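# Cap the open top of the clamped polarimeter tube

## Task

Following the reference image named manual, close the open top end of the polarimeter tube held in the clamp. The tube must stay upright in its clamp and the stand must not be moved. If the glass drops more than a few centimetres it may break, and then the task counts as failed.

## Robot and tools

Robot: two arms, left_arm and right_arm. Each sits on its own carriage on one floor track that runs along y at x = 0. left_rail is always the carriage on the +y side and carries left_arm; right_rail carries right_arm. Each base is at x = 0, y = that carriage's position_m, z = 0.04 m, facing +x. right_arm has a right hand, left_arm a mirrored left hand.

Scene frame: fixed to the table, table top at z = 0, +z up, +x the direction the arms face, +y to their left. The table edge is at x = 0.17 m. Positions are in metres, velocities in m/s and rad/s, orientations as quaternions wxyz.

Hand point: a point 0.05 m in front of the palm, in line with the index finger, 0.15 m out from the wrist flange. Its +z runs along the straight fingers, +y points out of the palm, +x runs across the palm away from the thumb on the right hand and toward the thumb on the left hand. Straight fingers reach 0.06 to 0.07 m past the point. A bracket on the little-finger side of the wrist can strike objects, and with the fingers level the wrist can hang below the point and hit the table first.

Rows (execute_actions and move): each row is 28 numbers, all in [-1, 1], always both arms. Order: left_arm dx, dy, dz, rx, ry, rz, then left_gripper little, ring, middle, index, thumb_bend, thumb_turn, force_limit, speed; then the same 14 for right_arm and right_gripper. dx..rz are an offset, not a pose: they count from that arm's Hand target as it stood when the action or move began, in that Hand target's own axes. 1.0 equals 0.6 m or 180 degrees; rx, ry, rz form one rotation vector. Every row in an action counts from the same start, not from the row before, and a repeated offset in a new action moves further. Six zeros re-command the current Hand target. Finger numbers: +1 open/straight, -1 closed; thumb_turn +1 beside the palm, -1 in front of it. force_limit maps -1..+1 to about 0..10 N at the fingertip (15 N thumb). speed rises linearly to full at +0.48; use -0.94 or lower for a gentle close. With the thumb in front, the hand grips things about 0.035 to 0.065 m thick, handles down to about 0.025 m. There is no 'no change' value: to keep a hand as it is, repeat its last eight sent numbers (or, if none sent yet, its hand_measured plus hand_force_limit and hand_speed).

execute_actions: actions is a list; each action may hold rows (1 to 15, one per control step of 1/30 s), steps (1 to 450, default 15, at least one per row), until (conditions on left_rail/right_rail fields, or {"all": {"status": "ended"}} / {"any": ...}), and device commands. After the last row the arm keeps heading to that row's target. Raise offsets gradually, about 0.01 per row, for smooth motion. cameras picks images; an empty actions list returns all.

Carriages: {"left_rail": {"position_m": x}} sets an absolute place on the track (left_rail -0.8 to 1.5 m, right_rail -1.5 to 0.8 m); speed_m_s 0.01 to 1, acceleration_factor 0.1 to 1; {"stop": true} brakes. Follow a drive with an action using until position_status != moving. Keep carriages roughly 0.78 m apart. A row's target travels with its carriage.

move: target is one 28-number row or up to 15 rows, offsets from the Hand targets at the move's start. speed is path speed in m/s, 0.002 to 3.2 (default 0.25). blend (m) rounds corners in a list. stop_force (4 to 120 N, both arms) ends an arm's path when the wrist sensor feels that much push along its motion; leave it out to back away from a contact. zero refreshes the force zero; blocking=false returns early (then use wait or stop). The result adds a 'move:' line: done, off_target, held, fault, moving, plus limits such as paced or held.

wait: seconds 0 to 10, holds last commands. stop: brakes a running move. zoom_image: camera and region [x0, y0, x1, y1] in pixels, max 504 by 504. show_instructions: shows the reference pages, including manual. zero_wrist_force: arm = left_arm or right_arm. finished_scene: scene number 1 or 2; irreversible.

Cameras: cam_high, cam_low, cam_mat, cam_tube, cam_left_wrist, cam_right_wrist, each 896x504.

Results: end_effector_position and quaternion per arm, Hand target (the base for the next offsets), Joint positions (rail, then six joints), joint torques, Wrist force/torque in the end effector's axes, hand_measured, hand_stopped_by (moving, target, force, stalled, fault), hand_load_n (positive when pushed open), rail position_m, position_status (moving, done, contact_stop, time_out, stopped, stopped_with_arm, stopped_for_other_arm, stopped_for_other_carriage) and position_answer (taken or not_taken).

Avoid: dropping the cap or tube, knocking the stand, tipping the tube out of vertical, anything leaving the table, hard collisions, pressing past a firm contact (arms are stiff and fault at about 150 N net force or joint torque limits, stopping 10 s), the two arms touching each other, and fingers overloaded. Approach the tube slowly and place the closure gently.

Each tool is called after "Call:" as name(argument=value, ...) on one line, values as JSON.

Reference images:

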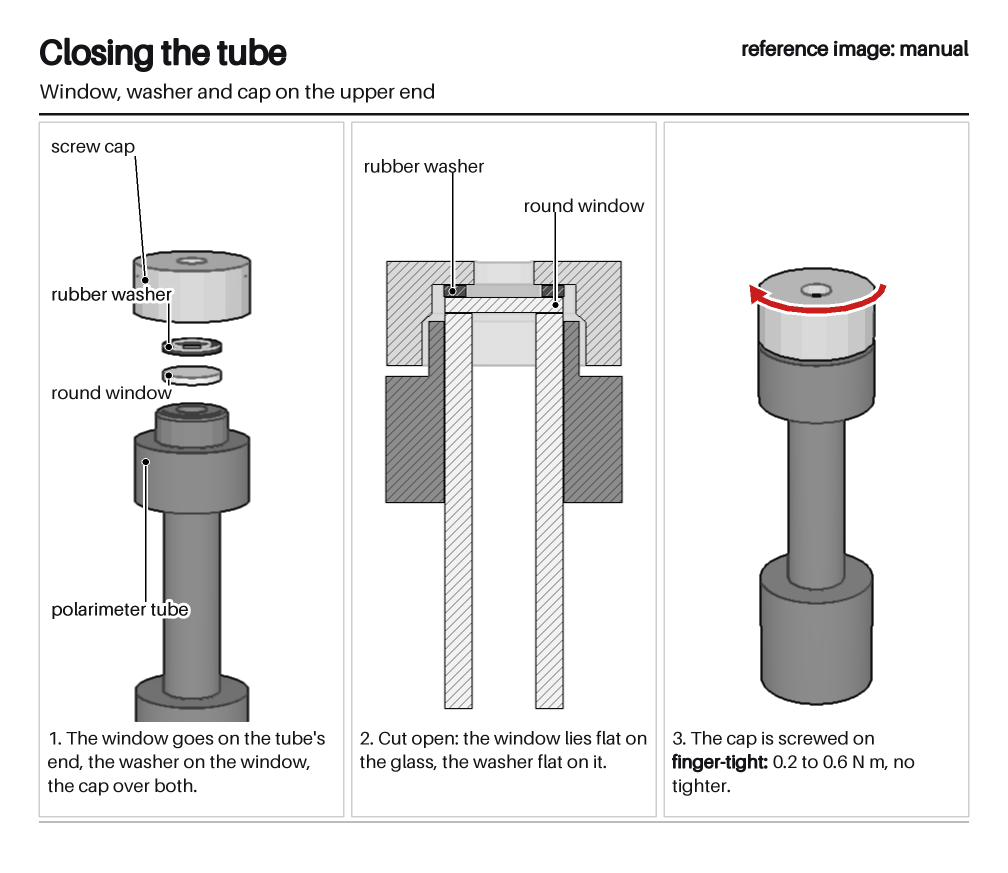

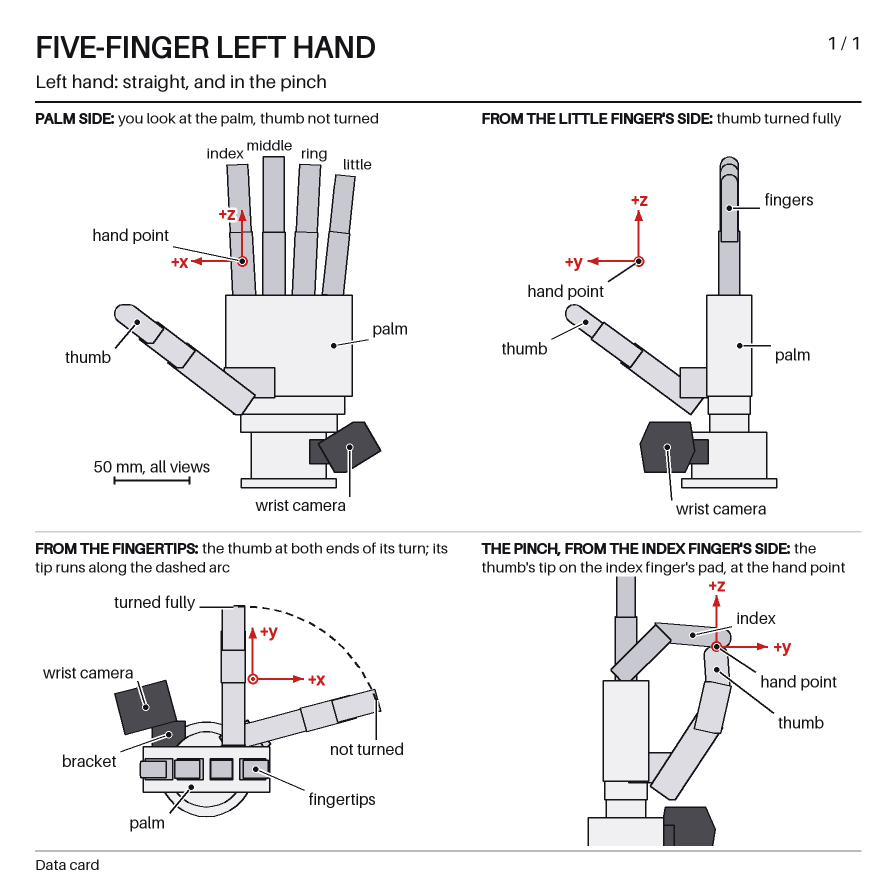

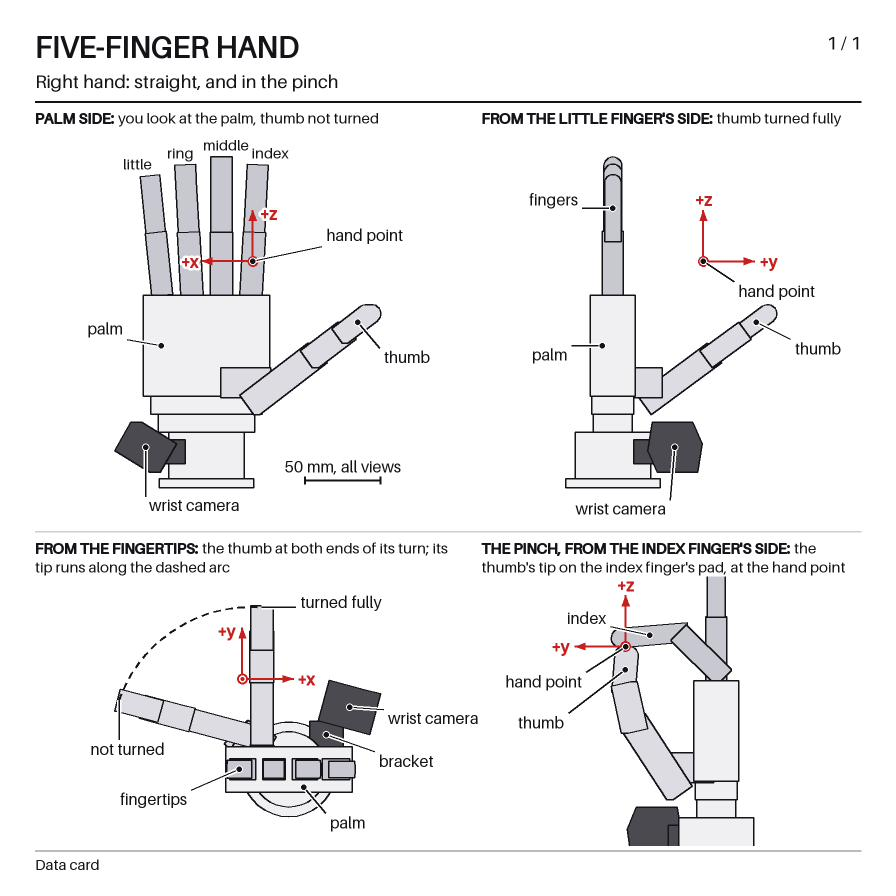

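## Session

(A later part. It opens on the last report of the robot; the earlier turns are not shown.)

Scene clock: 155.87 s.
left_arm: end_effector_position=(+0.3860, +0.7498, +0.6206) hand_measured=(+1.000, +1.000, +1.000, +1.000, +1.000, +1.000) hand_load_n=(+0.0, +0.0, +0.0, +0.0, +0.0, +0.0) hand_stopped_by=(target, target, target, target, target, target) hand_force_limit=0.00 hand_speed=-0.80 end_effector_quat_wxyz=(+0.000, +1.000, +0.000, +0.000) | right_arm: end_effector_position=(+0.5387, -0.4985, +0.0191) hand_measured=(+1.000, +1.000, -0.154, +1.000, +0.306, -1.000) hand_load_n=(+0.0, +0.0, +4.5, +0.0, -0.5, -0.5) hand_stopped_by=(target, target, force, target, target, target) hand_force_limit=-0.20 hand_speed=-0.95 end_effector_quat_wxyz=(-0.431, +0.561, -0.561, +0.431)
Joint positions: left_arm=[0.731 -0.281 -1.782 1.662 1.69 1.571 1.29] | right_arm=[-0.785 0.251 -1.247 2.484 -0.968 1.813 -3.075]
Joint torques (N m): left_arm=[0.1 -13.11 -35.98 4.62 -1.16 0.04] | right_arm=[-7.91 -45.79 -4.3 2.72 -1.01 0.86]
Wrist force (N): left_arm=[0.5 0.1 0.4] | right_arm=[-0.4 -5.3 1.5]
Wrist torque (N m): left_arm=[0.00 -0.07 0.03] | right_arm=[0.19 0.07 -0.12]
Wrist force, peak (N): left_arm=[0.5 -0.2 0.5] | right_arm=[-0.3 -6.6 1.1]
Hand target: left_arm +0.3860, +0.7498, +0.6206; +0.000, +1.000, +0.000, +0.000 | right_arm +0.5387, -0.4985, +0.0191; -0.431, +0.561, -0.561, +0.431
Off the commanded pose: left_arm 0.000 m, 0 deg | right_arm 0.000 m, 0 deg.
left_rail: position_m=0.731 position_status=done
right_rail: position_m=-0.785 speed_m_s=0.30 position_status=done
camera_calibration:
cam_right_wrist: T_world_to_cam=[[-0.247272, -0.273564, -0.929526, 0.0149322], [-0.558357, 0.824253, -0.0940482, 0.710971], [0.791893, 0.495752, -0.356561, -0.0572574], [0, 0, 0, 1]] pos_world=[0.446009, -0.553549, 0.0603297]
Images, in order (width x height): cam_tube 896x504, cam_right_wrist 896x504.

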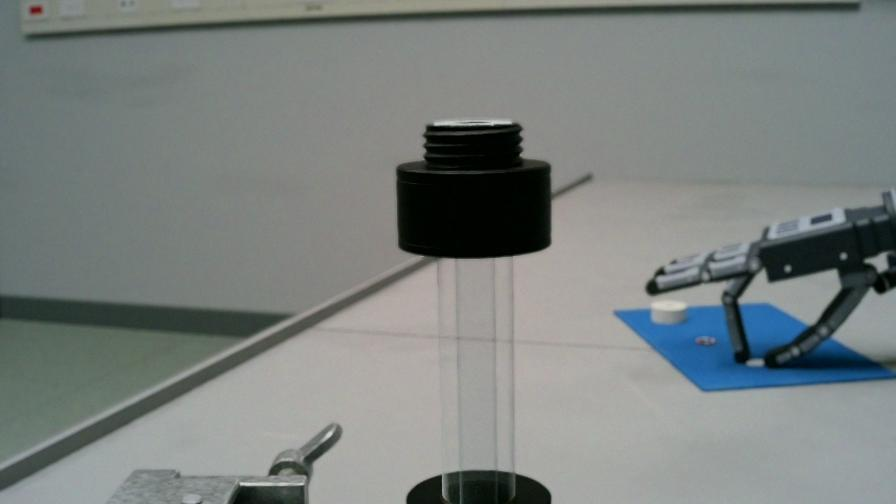

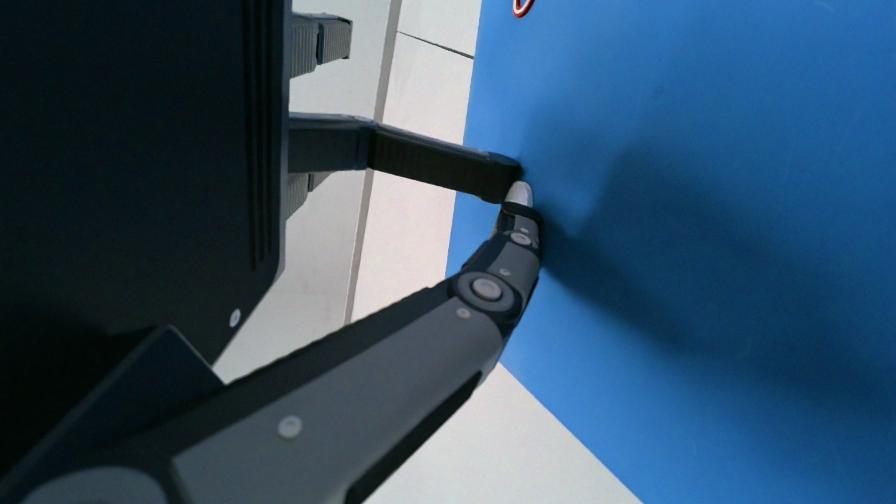

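Call:
move(target=[0,0,0,0,0,0, 1,1,1,1,1,1,0,-0.8, 0,-0.00805,-0.00216,0,0,0, 1,1,-0.24,1,0.305,-1,-0.2,-0.95], speed=0.01, cameras=["cam_right_wrist", "cam_tube"])

Call:
zoom_image(camera="cam_tube", region=[690, 290, 810, 390])

Call:
zoom_image(camera="cam_right_wrist", region=[480, 140, 560, 240])

Scene clock: 157.03 s.
left_arm: end_effector_position=(+0.3860, +0.7498, +0.6206) hand_measured=(+1.000, +1.000, +1.000, +1.000, +1.000, +1.000) hand_load_n=(+0.0, +0.0, +0.0, +0.0, -0.5, +0.0) hand_stopped_by=(target, target, target, target, target, target) hand_force_limit=0.00 hand_speed=-0.80 end_effector_quat_wxyz=(+0.000, +1.000, +0.000, +0.000) | right_arm: end_effector_position=(+0.5387, -0.4985, +0.0240) hand_measured=(+1.000, +1.000, -0.156, +1.000, +0.306, -1.000) hand_load_n=(-0.5, -0.5, +0.0, +0.0, +0.5, +0.0) hand_stopped_by=(target, target, force, target, target, target) hand_force_limit=-0.20 hand_speed=-0.95 end_effector_quat_wxyz=(-0.431, +0.561, -0.561, +0.431)
Joint positions: left_arm=[0.731 -0.281 -1.782 1.662 1.69 1.571 1.29] | right_arm=[-0.785 0.251 -1.26 2.483 -0.955 1.813 -3.075]
Joint torques (N m): left_arm=[2.09 -14.33 -36.24 4.87 -1.48 0.1] | right_arm=[-4.36 -59.08 -21.7 2.27 -0.89 0.22]
Wrist force (N): left_arm=[0.1 0.2 0.3] | right_arm=[-0.3 0.4 1.3]
Wrist torque (N m): left_arm=[0.02 -0.01 0.00] | right_arm=[0.24 0.08 -0.01]
Wrist force, peak (N): left_arm=[0.6 0.4 -0.2] | right_arm=[-0.4 -6.4 1.3]
Hand target: left_arm +0.3860, +0.7498, +0.6206; +0.000, +1.000, +0.000, +0.000 | right_arm +0.5387, -0.4985, +0.0241; -0.431, +0.561, -0.561, +0.431
Off the commanded pose: left_arm 0.000 m, 0 deg | right_arm 0.000 m, 0 deg.
left_rail: position_m=0.731 position_status=done
right_rail: position_m=-0.785 speed_m_s=0.30 position_status=done
move: done
camera_calibration:
cam_right_wrist: T_world_to_cam=[[-0.247272, -0.273564, -0.929526, 0.019394], [-0.558357, 0.824253, -0.0940482, 0.711422], [0.791893, 0.495752, -0.356561, -0.0555459], [0, 0, 0, 1]] pos_world=[0.446009, -0.553549, 0.0651297]
Images, in order (width x height): cam_tube 896x504, cam_right_wrist 896x504.

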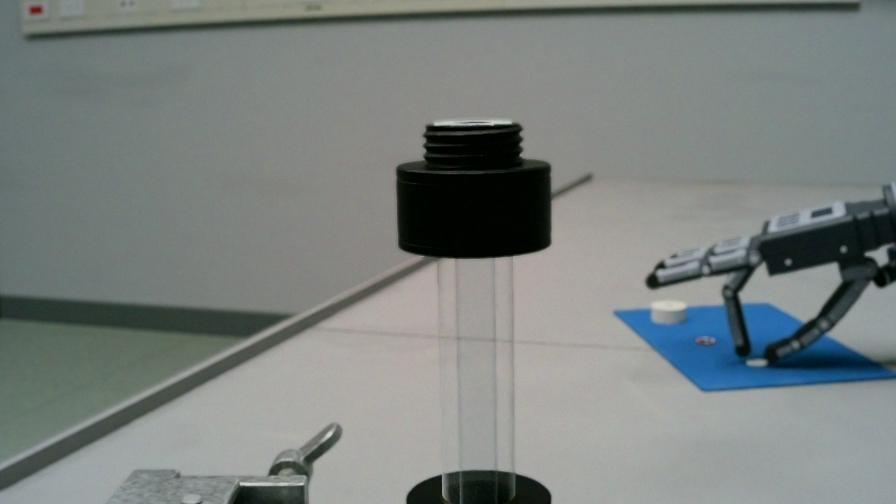

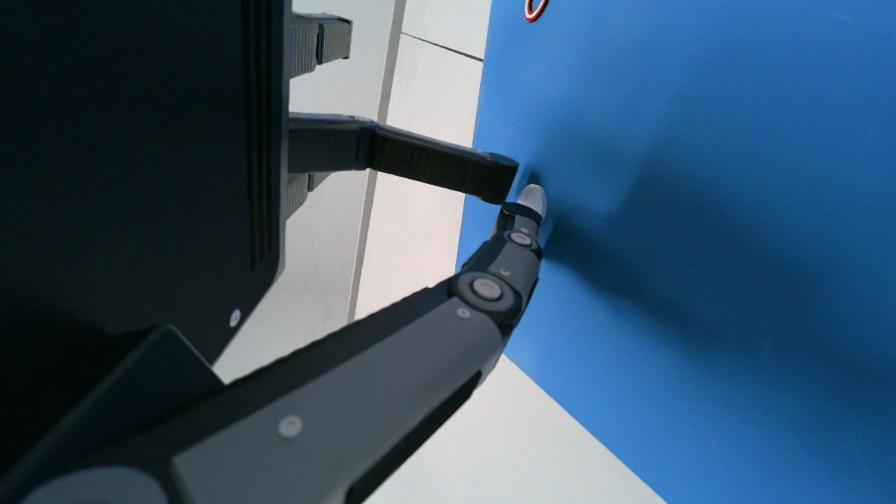

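Scaled by 4.200.

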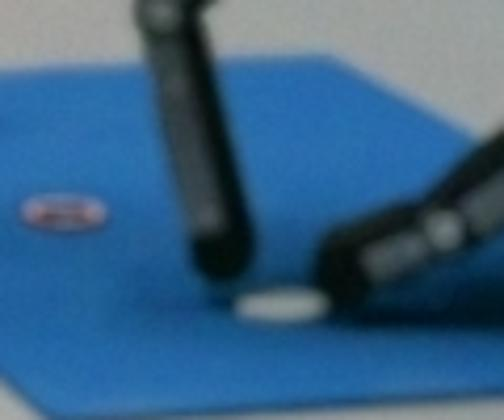

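Scaled by 5.040.

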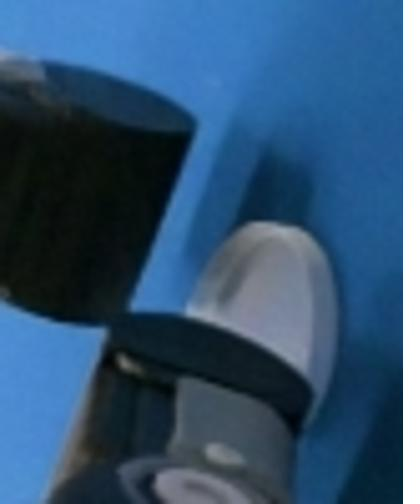

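Call:
move(target=[[0,0,0,0,0,0, 1,1,1,1,1,1,0,-0.8, 0,-0.0322,-0.0086,0,0,0, 1,1,-0.24,1,0.305,-1,-0.2,-0.95],[0,0,0,0,0,0, 1,1,1,1,1,1,0,-0.8, 0,-0.0644,-0.0172,0,0,0, 1,-0.45,1,1,0.22,-0.8,0,-0.3]], speed=0.08, cameras=["cam_right_wrist", "cam_tube", "cam_mat"])

Call:
zoom_image(camera="cam_tube", region=[660, 230, 860, 390])

Call:
zoom_image(camera="cam_right_wrist", region=[400, 60, 640, 300])

Scene clock: 161.93 s.
left_arm: end_effector_position=(+0.3860, +0.7498, +0.6206) hand_measured=(+1.000, +1.000, +1.000, +1.000, +1.000, +1.000) hand_load_n=(+0.0, -0.5, -0.5, +0.0, +0.0, +0.0) hand_stopped_by=(target, target, target, target, target, target) hand_force_limit=0.00 hand_speed=-0.80 end_effector_quat_wxyz=(+0.000, +1.000, +0.000, +0.000) | right_arm: end_effector_position=(+0.5387, -0.4985, +0.0641) hand_measured=(+1.000, -0.450, +1.000, +1.000, +0.220, -0.800) hand_load_n=(+0.0, +0.0, +0.0, +0.0, +0.0, +0.5) hand_stopped_by=(target, target, target, target, target, target) hand_force_limit=0.00 hand_speed=-0.30 end_effector_quat_wxyz=(-0.431, +0.561, -0.561, +0.431)
Joint positions: left_arm=[0.731 -0.281 -1.782 1.662 1.69 1.571 1.29] | right_arm=[-0.785 0.251 -1.357 2.471 -0.845 1.813 -3.075]
Joint torques (N m): left_arm=[0.64 -13.56 -36.27 4.86 -1.41 -0.13] | right_arm=[-8.67 -54.74 -24.95 2.01 -0.87 3.54]
Wrist force (N): left_arm=[0.4 0.1 0.4] | right_arm=[-0.1 0.1 1.1]
Wrist torque (N m): left_arm=[-0.01 -0.05 0.02] | right_arm=[0.23 0.01 0.03]
Wrist force, peak (N): left_arm=[0.3 0.3 0.6] | right_arm=[-0.3 -0.1 1.7]
Hand target: left_arm +0.3860, +0.7498, +0.6206; +0.000, +1.000, +0.000, +0.000 | right_arm +0.5387, -0.4985, +0.0641; -0.431, +0.561, -0.561, +0.431
Off the commanded pose: left_arm 0.000 m, 0 deg | right_arm 0.000 m, 0 deg.
left_rail: position_m=0.731 position_status=done
right_rail: position_m=-0.785 speed_m_s=0.30 position_status=done
move: done
camera_calibration:
cam_right_wrist: T_world_to_cam=[[-0.247346, -0.273611, -0.929493, 0.0566717], [-0.558364, 0.824248, -0.0940453, 0.715194], [0.791865, 0.495734, -0.356649, -0.0412358], [0, 0, 0, 1]] pos_world=[0.446009, -0.553549, 0.10523]
Images, in order (width x height): cam_mat 896x504, cam_tube 896x504, cam_right_wrist 896x504.

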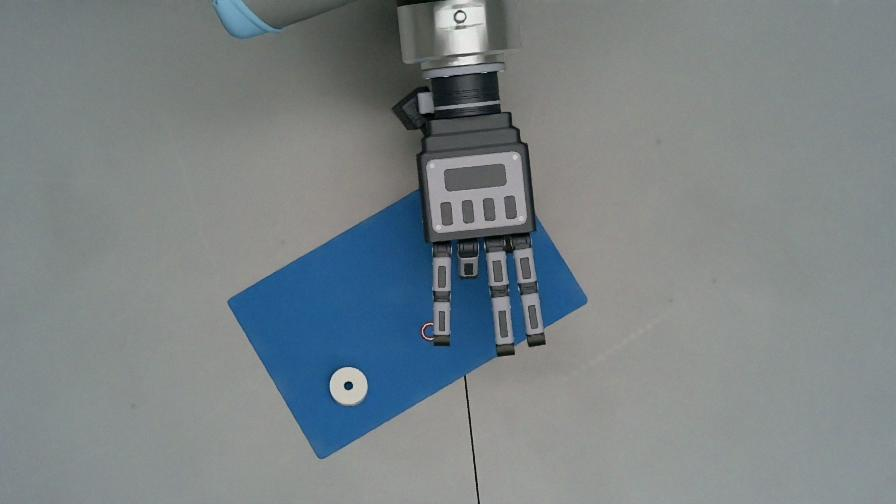

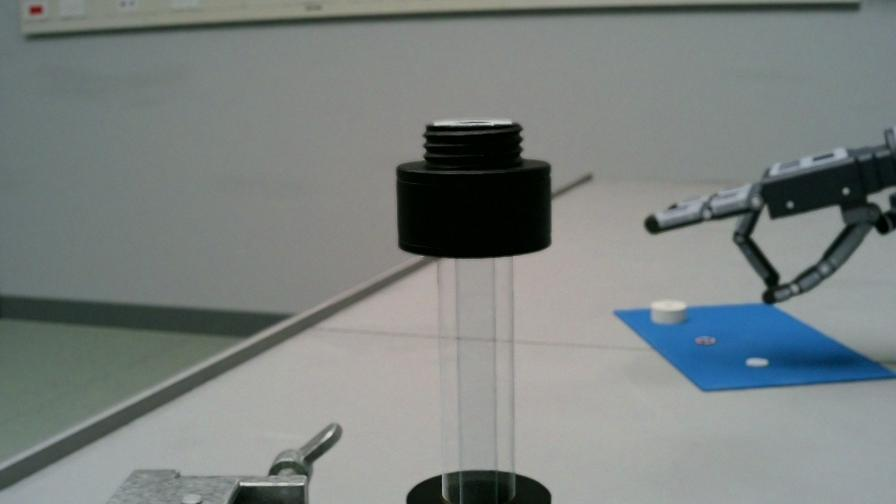

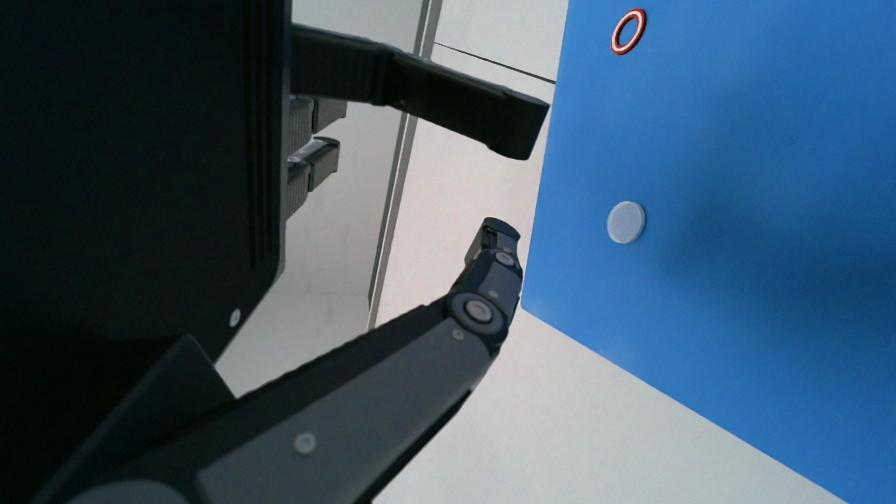

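Scaled by 2.520.

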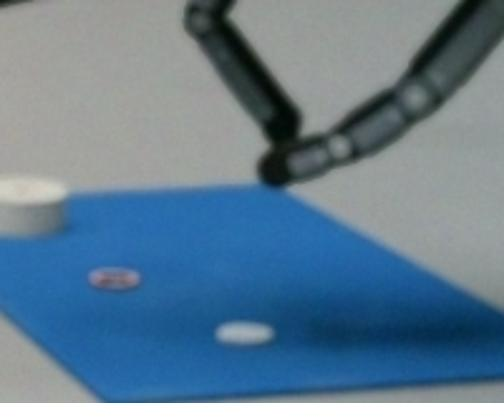

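Scaled by 2.100.

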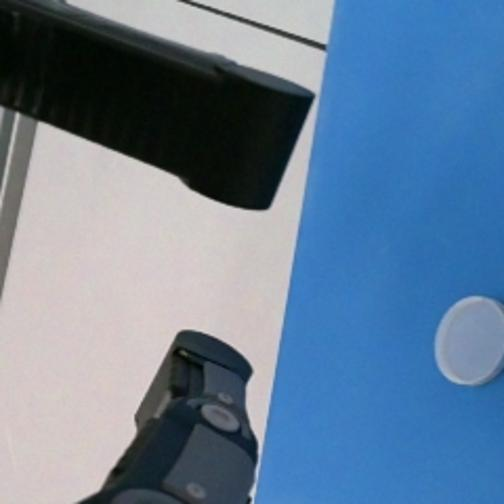

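Call:
execute_actions(actions=[{"rows": [[0,0,0,0,0,0, 1,1,1,1,1,1,0,-0.8, 0,0,0,0,0,0, 1,-0.45,1,1,0.22,-1,-0.4,-0.5]], "steps": 30}], cameras=["cam_right_wrist", "cam_tube"])

Call:
zoom_image(camera="cam_tube", region=[720, 230, 840, 330])

Call:
zoom_image(camera="cam_right_wrist", region=[400, 60, 640, 300])

Scene clock: 163.70 s.
left_arm: end_effector_position=(+0.3860, +0.7498, +0.6206) hand_measured=(+1.000, +1.000, +1.000, +1.000, +1.000, +1.000) hand_load_n=(+0.0, +0.0, +0.0, +0.0, +0.0, +0.0) hand_stopped_by=(target, target, target, target, target, target) hand_force_limit=0.00 hand_speed=-0.80 end_effector_quat_wxyz=(+0.000, +1.000, +0.000, +0.000) | right_arm: end_effector_position=(+0.5387, -0.4985, +0.0641) hand_measured=(+1.000, -0.450, +1.000, +1.000, +0.220, -1.000) hand_load_n=(+0.0, -0.5, +0.0, +0.0, +0.0, +0.0) hand_stopped_by=(target, target, target, target, target, target) hand_force_limit=-0.40 hand_speed=-0.50 end_effector_quat_wxyz=(-0.431, +0.561, -0.561, +0.431)
Joint positions: left_arm=[0.731 -0.281 -1.782 1.662 1.69 1.571 1.29] | right_arm=[-0.785 0.251 -1.357 2.471 -0.845 1.813 -3.075]
Joint torques (N m): left_arm=[-0.81 -13.12 -35.44 4.75 -1.34 -0.16] | right_arm=[-7.53 -55.14 -25.35 1.75 -1.42 3.17]
Wrist force (N): left_arm=[0.3 0.0 0.0] | right_arm=[0.0 -0.3 1.0]
Wrist torque (N m): left_arm=[-0.01 -0.04 0.01] | right_arm=[0.18 0.02 0.03]
Wrist force, peak (N): left_arm=[0.5 0.0 0.5] | right_arm=[-0.5 -0.4 1.2]
Hand target: left_arm +0.3860, +0.7498, +0.6206; +0.000, +1.000, +0.000, +0.000 | right_arm +0.5387, -0.4985, +0.0641; -0.431, +0.561, -0.561, +0.431
Off the commanded pose: left_arm 0.000 m, 0 deg | right_arm 0.000 m, 0 deg.
left_rail: position_m=0.731 position_status=done
right_rail: position_m=-0.785 speed_m_s=0.30 position_status=done
camera_calibration:
cam_right_wrist: T_world_to_cam=[[-0.247272, -0.273564, -0.929526, 0.056668], [-0.558357, 0.824253, -0.0940482, 0.715194], [0.791893, 0.495752, -0.356561, -0.0412478], [0, 0, 0, 1]] pos_world=[0.446009, -0.553549, 0.10523]
Images, in order (width x height): cam_tube 896x504, cam_right_wrist 896x504.

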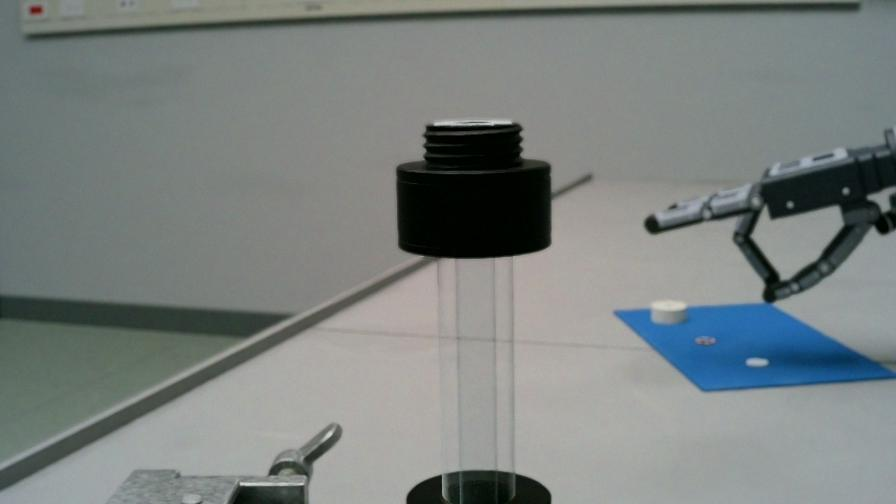

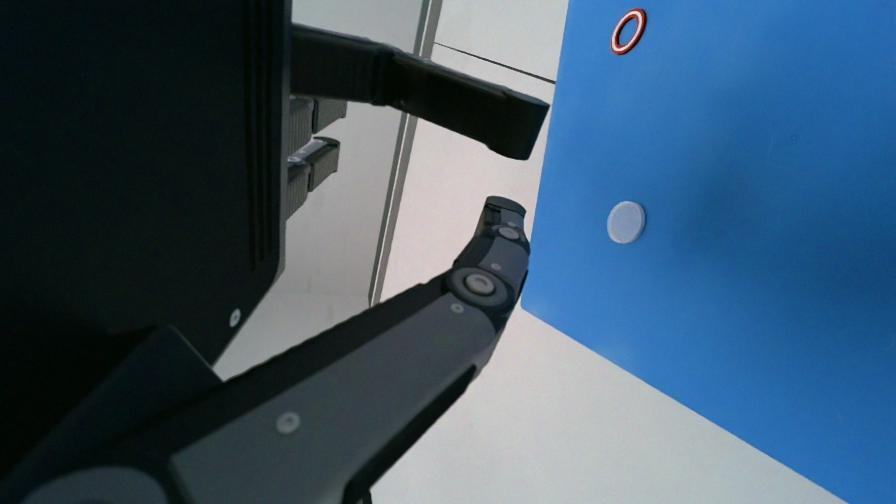

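Scaled by 4.200.

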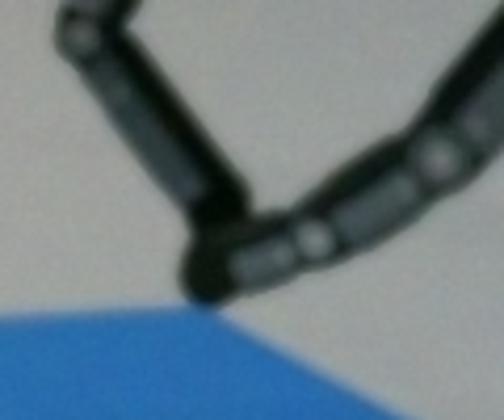

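Scaled by 2.100.

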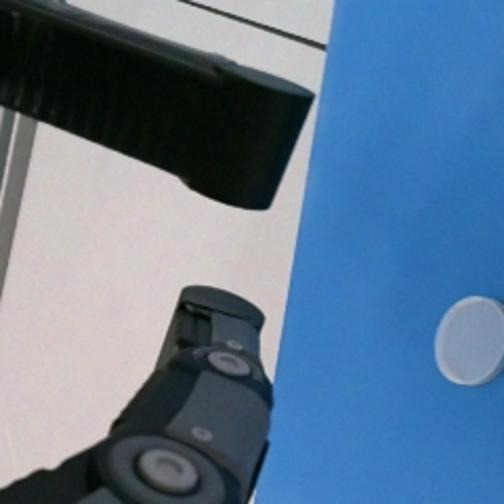

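Call:
move(target=[0,0,0,0,0,0, 1,1,1,1,1,1,0,-0.8, -0.02283,-0.00632,0.0178,-0.0833,0,0, 1,-0.52,1,1,0.10,-0.85,0,-0.3], speed=0.08, cameras=["cam_right_wrist", "cam_tube"])

Call:
zoom_image(camera="cam_tube", region=[690, 250, 830, 390])

Call:
zoom_image(camera="cam_right_wrist", region=[400, 60, 640, 300])

Scene clock: 167.67 s.
left_arm: end_effector_position=(+0.3860, +0.7498, +0.6206) hand_measured=(+1.000, +1.000, +1.000, +1.000, +1.000, +1.000) hand_load_n=(+0.5, +0.0, +0.0, +0.0, +0.0, +0.0) hand_stopped_by=(target, target, target, target, target, target) hand_force_limit=0.00 hand_speed=-0.80 end_effector_quat_wxyz=(+0.000, +1.000, +0.000, +0.000) | right_arm: end_effector_position=(+0.5500, -0.4849, +0.0650) hand_measured=(+1.000, -0.520, +1.000, +1.000, +0.100, -0.850) hand_load_n=(+0.0, +0.0, +0.0, -0.5, +0.0, +0.0) hand_stopped_by=(target, target, target, target, target, target) hand_force_limit=0.00 hand_speed=-0.30 end_effector_quat_wxyz=(-0.354, +0.612, -0.612, +0.354)
Joint positions: left_arm=[0.731 -0.281 -1.782 1.662 1.69 1.571 1.29] | right_arm=[-0.785 0.251 -1.351 2.302 -0.415 1.788 -3.014]
Joint torques (N m): left_arm=[1.09 -13.17 -35.52 4.85 -1.33 0.1] | right_arm=[-12.44 -24.07 -30.52 3.84 -2.68 3.46]
Wrist force (N): left_arm=[0.3 -0.1 0.1] | right_arm=[0.2 -0.3 0.5]
Wrist torque (N m): left_arm=[-0.02 -0.04 0.03] | right_arm=[0.16 0.00 -0.19]
Wrist force, peak (N): left_arm=[0.6 0.2 0.3] | right_arm=[-0.3 0.0 1.5]
Hand target: left_arm +0.3860, +0.7498, +0.6206; +0.000, +1.000, +0.000, +0.000 | right_arm +0.5500, -0.4848, +0.0650; -0.354, +0.612, -0.612, +0.354
Off the commanded pose: left_arm 0.000 m, 0 deg | right_arm 0.000 m, 0 deg.
left_rail: position_m=0.731 position_status=done
right_rail: position_m=-0.785 speed_m_s=0.30 position_status=done
move: done
camera_calibration:
cam_right_wrist: T_world_to_cam=[[-0.479195, -0.27358, -0.833982, 0.185359], [-0.563759, 0.824201, 0.0535567, 0.703712], [0.672717, 0.495829, -0.549187, 0.0214979], [0, 0, 0, 1]] pos_world=[0.471085, -0.539949, 0.128704]
Images, in order (width x height): cam_tube 896x504, cam_right_wrist 896x504.

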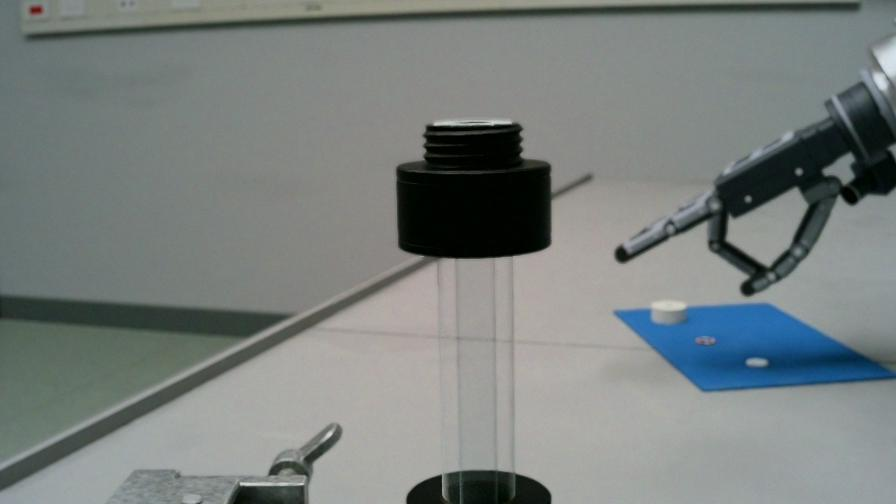

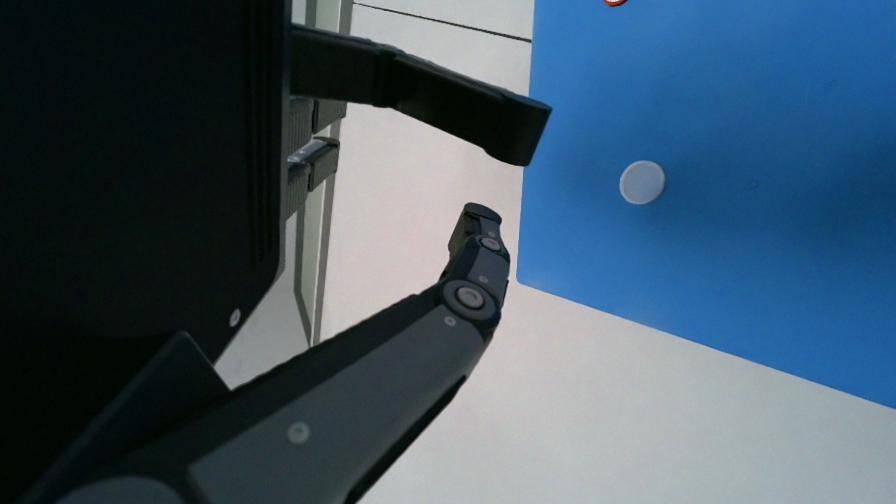

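Scaled by 3.600.

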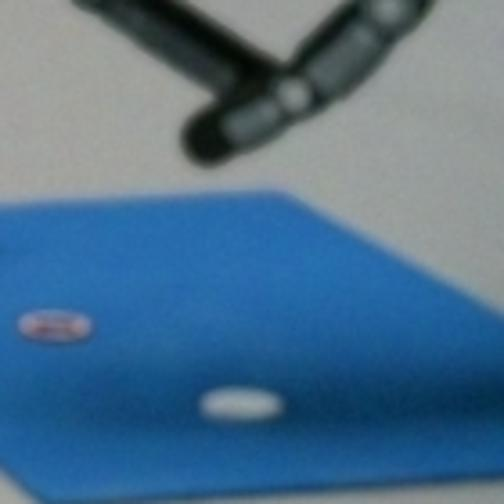

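Scaled by 2.100.

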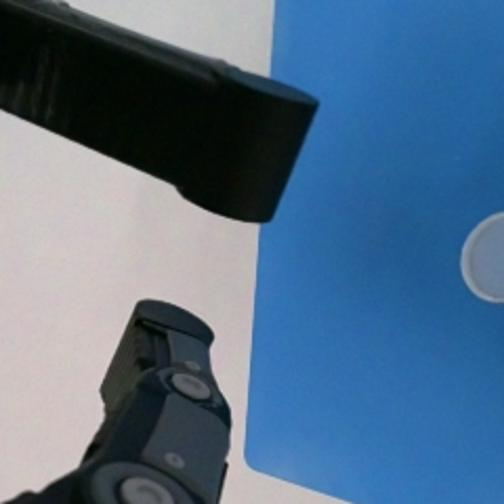

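Call:
move(target=[0,0,0,0,0,0, 1,1,1,1,1,1,0,-0.8, 0.062,0.0505,0.0292,0,0,0, 1,0.7,1,1,0.22,-0.95,0,-0.2], speed=0.08)

Call:
move(target=[0,0,0,0,0,0, 1,1,1,1,1,1,0,-0.8, 0,0.0346,0.02,0,0,0, 1,0.7,1,1,0.22,-0.95,0,-0.2], speed=0.01, stop_force=4, cameras=["cam_right_wrist", "cam_tube"])

Call:
move(target=[[0,0,0,0,0,0, 1,1,1,1,1,1,0,-0.8, 0,-0.0116,-0.0067,0,0,0, 1,0.7,1,1,0.22,-0.95,0,-0.2],[0,0,0,0,0,0, 1,1,1,1,1,1,0,-0.8, 0,-0.0116,-0.0067,0,0,0, 1,-0.49,1,1,-0.02,-0.95,0,-0.2]], speed=0.06)

Call:
move(target=[0,0,0,0,0,0, 1,1,1,1,1,1,0,-0.8, 0,0.0231,0.0133,0,0,0, 1,-0.49,1,1,-0.02,-0.95,0,-0.2], speed=0.008, stop_force=4, cameras=["cam_right_wrist", "cam_tube"])

Scene clock: 170.30 s.
left_arm: end_effector_position=(+0.3860, +0.7498, +0.6206) hand_measured=(+1.000, +1.000, +1.000, +1.000, +1.000, +1.000) hand_load_n=(+0.0, +0.0, +0.0, +0.0, +0.0, +0.0) hand_stopped_by=(target, target, target, target, target, target) hand_force_limit=0.00 hand_speed=-0.80 end_effector_quat_wxyz=(+0.000, +1.000, +0.000, +0.000) | right_arm: end_effector_position=(+0.5500, -0.5219, +0.0301) hand_measured=(+1.000, +0.700, +1.000, +1.000, +0.220, -0.950) hand_load_n=(+0.0, +0.0, +0.0, +0.0, +0.0, +0.0) hand_stopped_by=(target, target, target, target, target, target) hand_force_limit=0.00 hand_speed=-0.20 end_effector_quat_wxyz=(-0.354, +0.612, -0.612, +0.354)
Joint positions: left_arm=[0.731 -0.281 -1.782 1.662 1.69 1.571 1.29] | right_arm=[-0.785 0.159 -1.316 2.361 -0.517 1.708 -3.062]
Joint torques (N m): left_arm=[2.81 -14.22 -36.31 4.73 -1.32 -0.05] | right_arm=[-14.92 -24.24 -14.04 -1.66 -2.62 -3.22]
Wrist force (N): left_arm=[0.2 0.2 0.1] | right_arm=[-0.1 -0.1 1.0]
Wrist torque (N m): left_arm=[0.02 -0.02 0.01] | right_arm=[0.15 0.03 0.02]
Wrist force, peak (N): left_arm=[0.7 0.2 0.4] | right_arm=[0.0 0.1 1.2]
Hand target: left_arm +0.3860, +0.7498, +0.6206; +0.000, +1.000, +0.000, +0.000 | right_arm +0.5500, -0.5220, +0.0300; -0.354, +0.612, -0.612, +0.354
Off the commanded pose: left_arm 0.000 m, 0 deg | right_arm 0.000 m, 0 deg.
left_rail: position_m=0.731 position_status=done
right_rail: position_m=-0.785 speed_m_s=0.30 position_status=done
move: done

Scene clock: 173.40 s.
left_arm: end_effector_position=(+0.3860, +0.7498, +0.6206) hand_measured=(+1.000, +1.000, +1.000, +1.000, +1.000, +1.000) hand_load_n=(+0.0, +0.0, +0.0, +0.0, +0.0, +0.0) hand_stopped_by=(target, target, target, target, target, target) hand_force_limit=0.00 hand_speed=-0.80 end_effector_quat_wxyz=(+0.000, +1.000, +0.000, +0.000) | right_arm: end_effector_position=(+0.5501, -0.5220, +0.0124) hand_measured=(+1.000, +0.700, +1.000, +1.000, +0.220, -0.950) hand_load_n=(+0.0, +0.0, +0.0, +0.0, -1.0, +0.0) hand_stopped_by=(target, target, target, target, target, target) hand_force_limit=0.00 hand_speed=-0.20 end_effector_quat_wxyz=(-0.354, +0.612, -0.612, +0.354)
Joint positions: left_arm=[0.731 -0.281 -1.782 1.662 1.69 1.571 1.29] | right_arm=[-0.785 0.159 -1.28 2.368 -0.56 1.708 -3.062]
Joint torques (N m): left_arm=[2.03 -12.64 -35.53 4.85 -1.15 -0.06] | right_arm=[-12.89 -57.38 -25.05 2.92 -0.56 -3.54]
Wrist force (N): left_arm=[0.4 0.1 0.4] | right_arm=[-0.5 -3.1 -3.4]
Wrist torque (N m): left_arm=[0.00 -0.05 0.02] | right_arm=[0.04 0.12 -0.06]
Wrist force, peak (N): left_arm=[0.4 0.2 0.7] | right_arm=[-0.6 -7.6 -9.0]
Hand target: left_arm +0.3860, +0.7498, +0.6206; +0.000, +1.000, +0.000, +0.000 | right_arm +0.5501, -0.5220, +0.0124; -0.354, +0.612, -0.612, +0.354 (not the last commanded pose)
Off the commanded pose: left_arm 0.000 m, 0 deg | right_arm 0.006 m, 0 deg.
left_rail: position_m=0.731 position_status=done
right_rail: position_m=-0.785 speed_m_s=0.30 position_status=done
move: contact (right_arm)
camera_calibration:
cam_right_wrist: T_world_to_cam=[[-0.479362, -0.273601, -0.833879, 0.131532], [-0.563792, 0.82417, 0.0536849, 0.737147], [0.67257, 0.495869, -0.54933, 0.0110973], [0, 0, 0, 1]] pos_world=[0.471185, -0.57705, 0.0762042]
Images, in order (width x height): cam_tube 896x504, cam_right_wrist 896x504.

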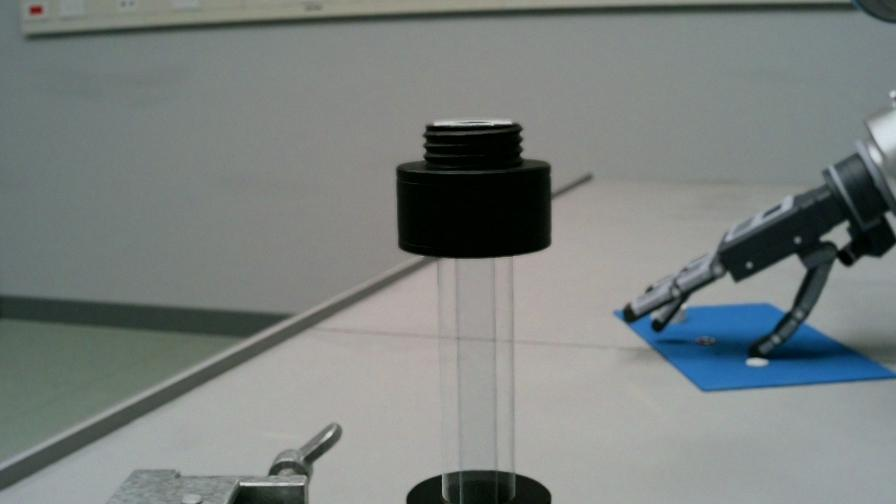

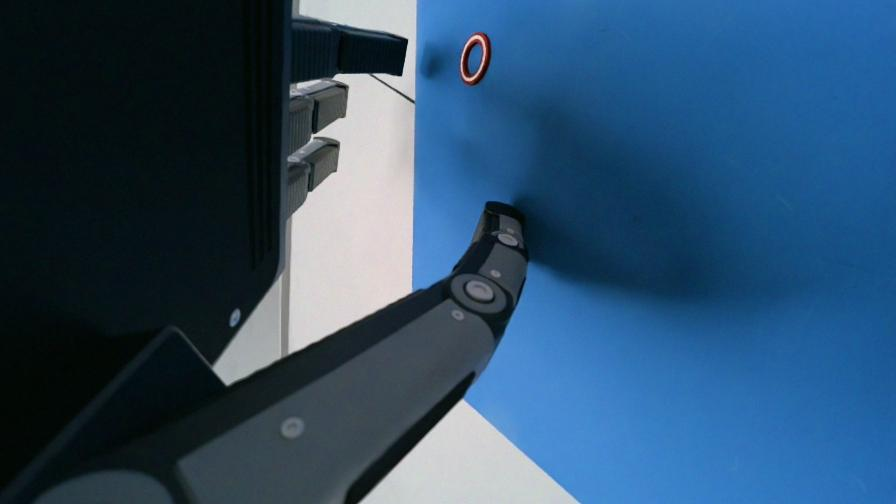

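Scene clock: 175.07 s.
left_arm: end_effector_position=(+0.3860, +0.7498, +0.6206) hand_measured=(+1.000, +1.000, +1.000, +1.000, +1.000, +1.000) hand_load_n=(+0.0, +0.0, +0.0, +0.0, +0.0, +0.0) hand_stopped_by=(target, target, target, target, target, target) hand_force_limit=0.00 hand_speed=-0.80 end_effector_quat_wxyz=(+0.000, +1.000, +0.000, +0.000) | right_arm: end_effector_position=(+0.5500, -0.5220, +0.0205) hand_measured=(+1.000, -0.490, +1.000, +1.000, -0.020, -0.950) hand_load_n=(+0.0, +0.0, +0.0, -0.5, +0.0, +0.0) hand_stopped_by=(target, target, target, target, target, target) hand_force_limit=0.00 hand_speed=-0.20 end_effector_quat_wxyz=(-0.354, +0.612, -0.612, +0.354)
Joint positions: left_arm=[0.731 -0.281 -1.782 1.662 1.69 1.571 1.29] | right_arm=[-0.785 0.159 -1.296 2.365 -0.54 1.708 -3.062]
Joint torques (N m): left_arm=[1.66 -12.41 -35.79 4.88 -1.17 0.03] | right_arm=[-11.5 -60.15 -26.05 3 1.51 -3.55]
Wrist force (N): left_arm=[0.4 0.0 0.1] | right_arm=[0.0 0.0 0.9]
Wrist torque (N m): left_arm=[0.00 -0.05 0.02] | right_arm=[0.19 0.03 0.01]
Wrist force, peak (N): left_arm=[0.5 0.0 0.5] | right_arm=[-0.2 -3.8 -4.2]
Hand target: left_arm +0.3860, +0.7498, +0.6206; +0.000, +1.000, +0.000, +0.000 | right_arm +0.5500, -0.5220, +0.0205; -0.354, +0.612, -0.612, +0.354
Off the commanded pose: left_arm 0.000 m, 0 deg | right_arm 0.000 m, 0 deg.
left_rail: position_m=0.731 position_status=done
right_rail: position_m=-0.785 speed_m_s=0.30 position_status=done
move: done

Scene clock: 178.13 s.
left_arm: end_effector_position=(+0.3860, +0.7498, +0.6206) hand_measured=(+1.000, +1.000, +1.000, +1.000, +1.000, +1.000) hand_load_n=(+0.0, +0.0, +0.0, +0.0, +0.0, +0.0) hand_stopped_by=(target, target, target, target, target, target) hand_force_limit=0.00 hand_speed=-0.80 end_effector_quat_wxyz=(+0.000, +1.000, +0.000, +0.000) | right_arm: end_effector_position=(+0.5500, -0.5220, +0.0056) hand_measured=(+1.000, -0.490, +1.000, +1.000, -0.020, -0.950) hand_load_n=(+0.0, -1.5, +0.0, +0.0, +0.0, +0.0) hand_stopped_by=(target, target, target, target, target, target) hand_force_limit=0.00 hand_speed=-0.20 end_effector_quat_wxyz=(-0.354, +0.612, -0.612, +0.354)
Joint positions: left_arm=[0.731 -0.281 -1.782 1.662 1.69 1.571 1.29] | right_arm=[-0.785 0.159 -1.265 2.37 -0.576 1.708 -3.062]
Joint torques (N m): left_arm=[0.12 -13.12 -37.12 4.79 -1.54 -0.08] | right_arm=[-4.76 -59.32 -20.06 3.99 1.61 -2.43]
Wrist force (N): left_arm=[0.1 -0.1 0.5] | right_arm=[0.1 -3.8 0.3]
Wrist torque (N m): left_arm=[-0.04 0.00 0.01] | right_arm=[0.13 0.05 -0.16]
Wrist force, peak (N): left_arm=[0.6 -0.1 0.4] | right_arm=[0.4 -7.7 -1.1]
Hand target: left_arm +0.3860, +0.7498, +0.6206; +0.000, +1.000, +0.000, +0.000 | right_arm +0.5501, -0.5220, +0.0056; -0.354, +0.612, -0.612, +0.354 (not the last commanded pose)
Off the commanded pose: left_arm 0.000 m, 0 deg | right_arm 0.001 m, 0 deg.
left_rail: position_m=0.731 position_status=done
right_rail: position_m=-0.785 speed_m_s=0.30 position_status=done
move: contact (right_arm)
camera_calibration:
cam_right_wrist: T_world_to_cam=[[-0.47938, -0.273613, -0.833865, 0.125779], [-0.563737, 0.824211, 0.0536406, 0.737517], [0.672604, 0.495794, -0.549356, 0.00724969], [0, 0, 0, 1]] pos_world=[0.471185, -0.577049, 0.0693043]
Images, in order (width x height): cam_tube 896x504, cam_right_wrist 896x504.

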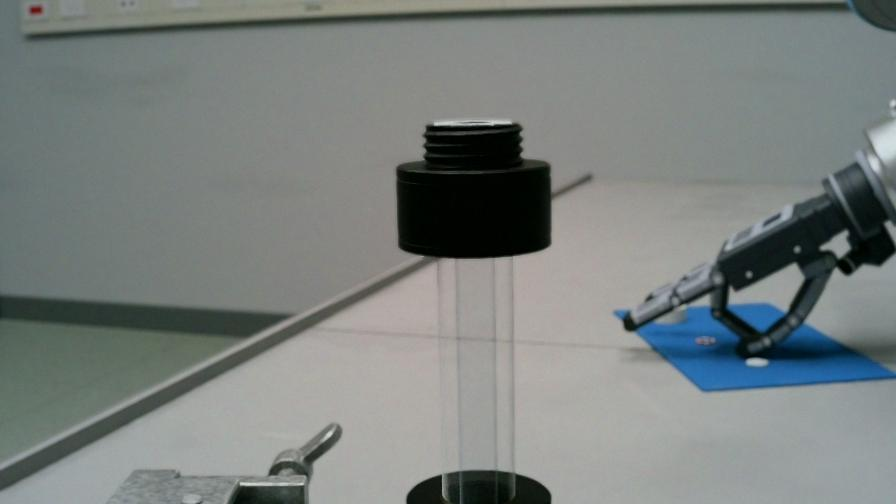

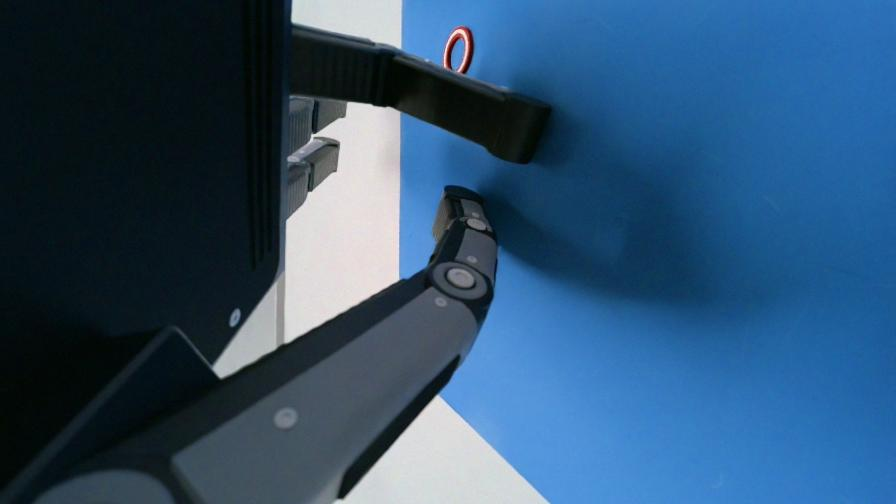

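Call:
zoom_image(camera="cam_tube", region=[690, 290, 810, 390])

Call:
zoom_image(camera="cam_right_wrist", region=[400, 60, 600, 260])

Scaled by 4.200.

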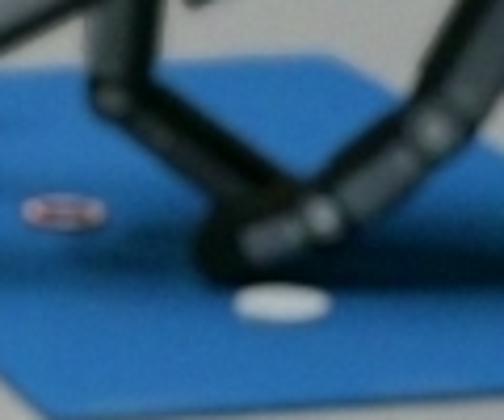

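Scaled by 2.520.

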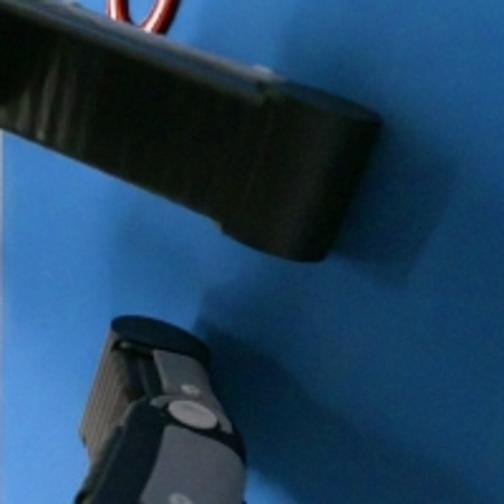

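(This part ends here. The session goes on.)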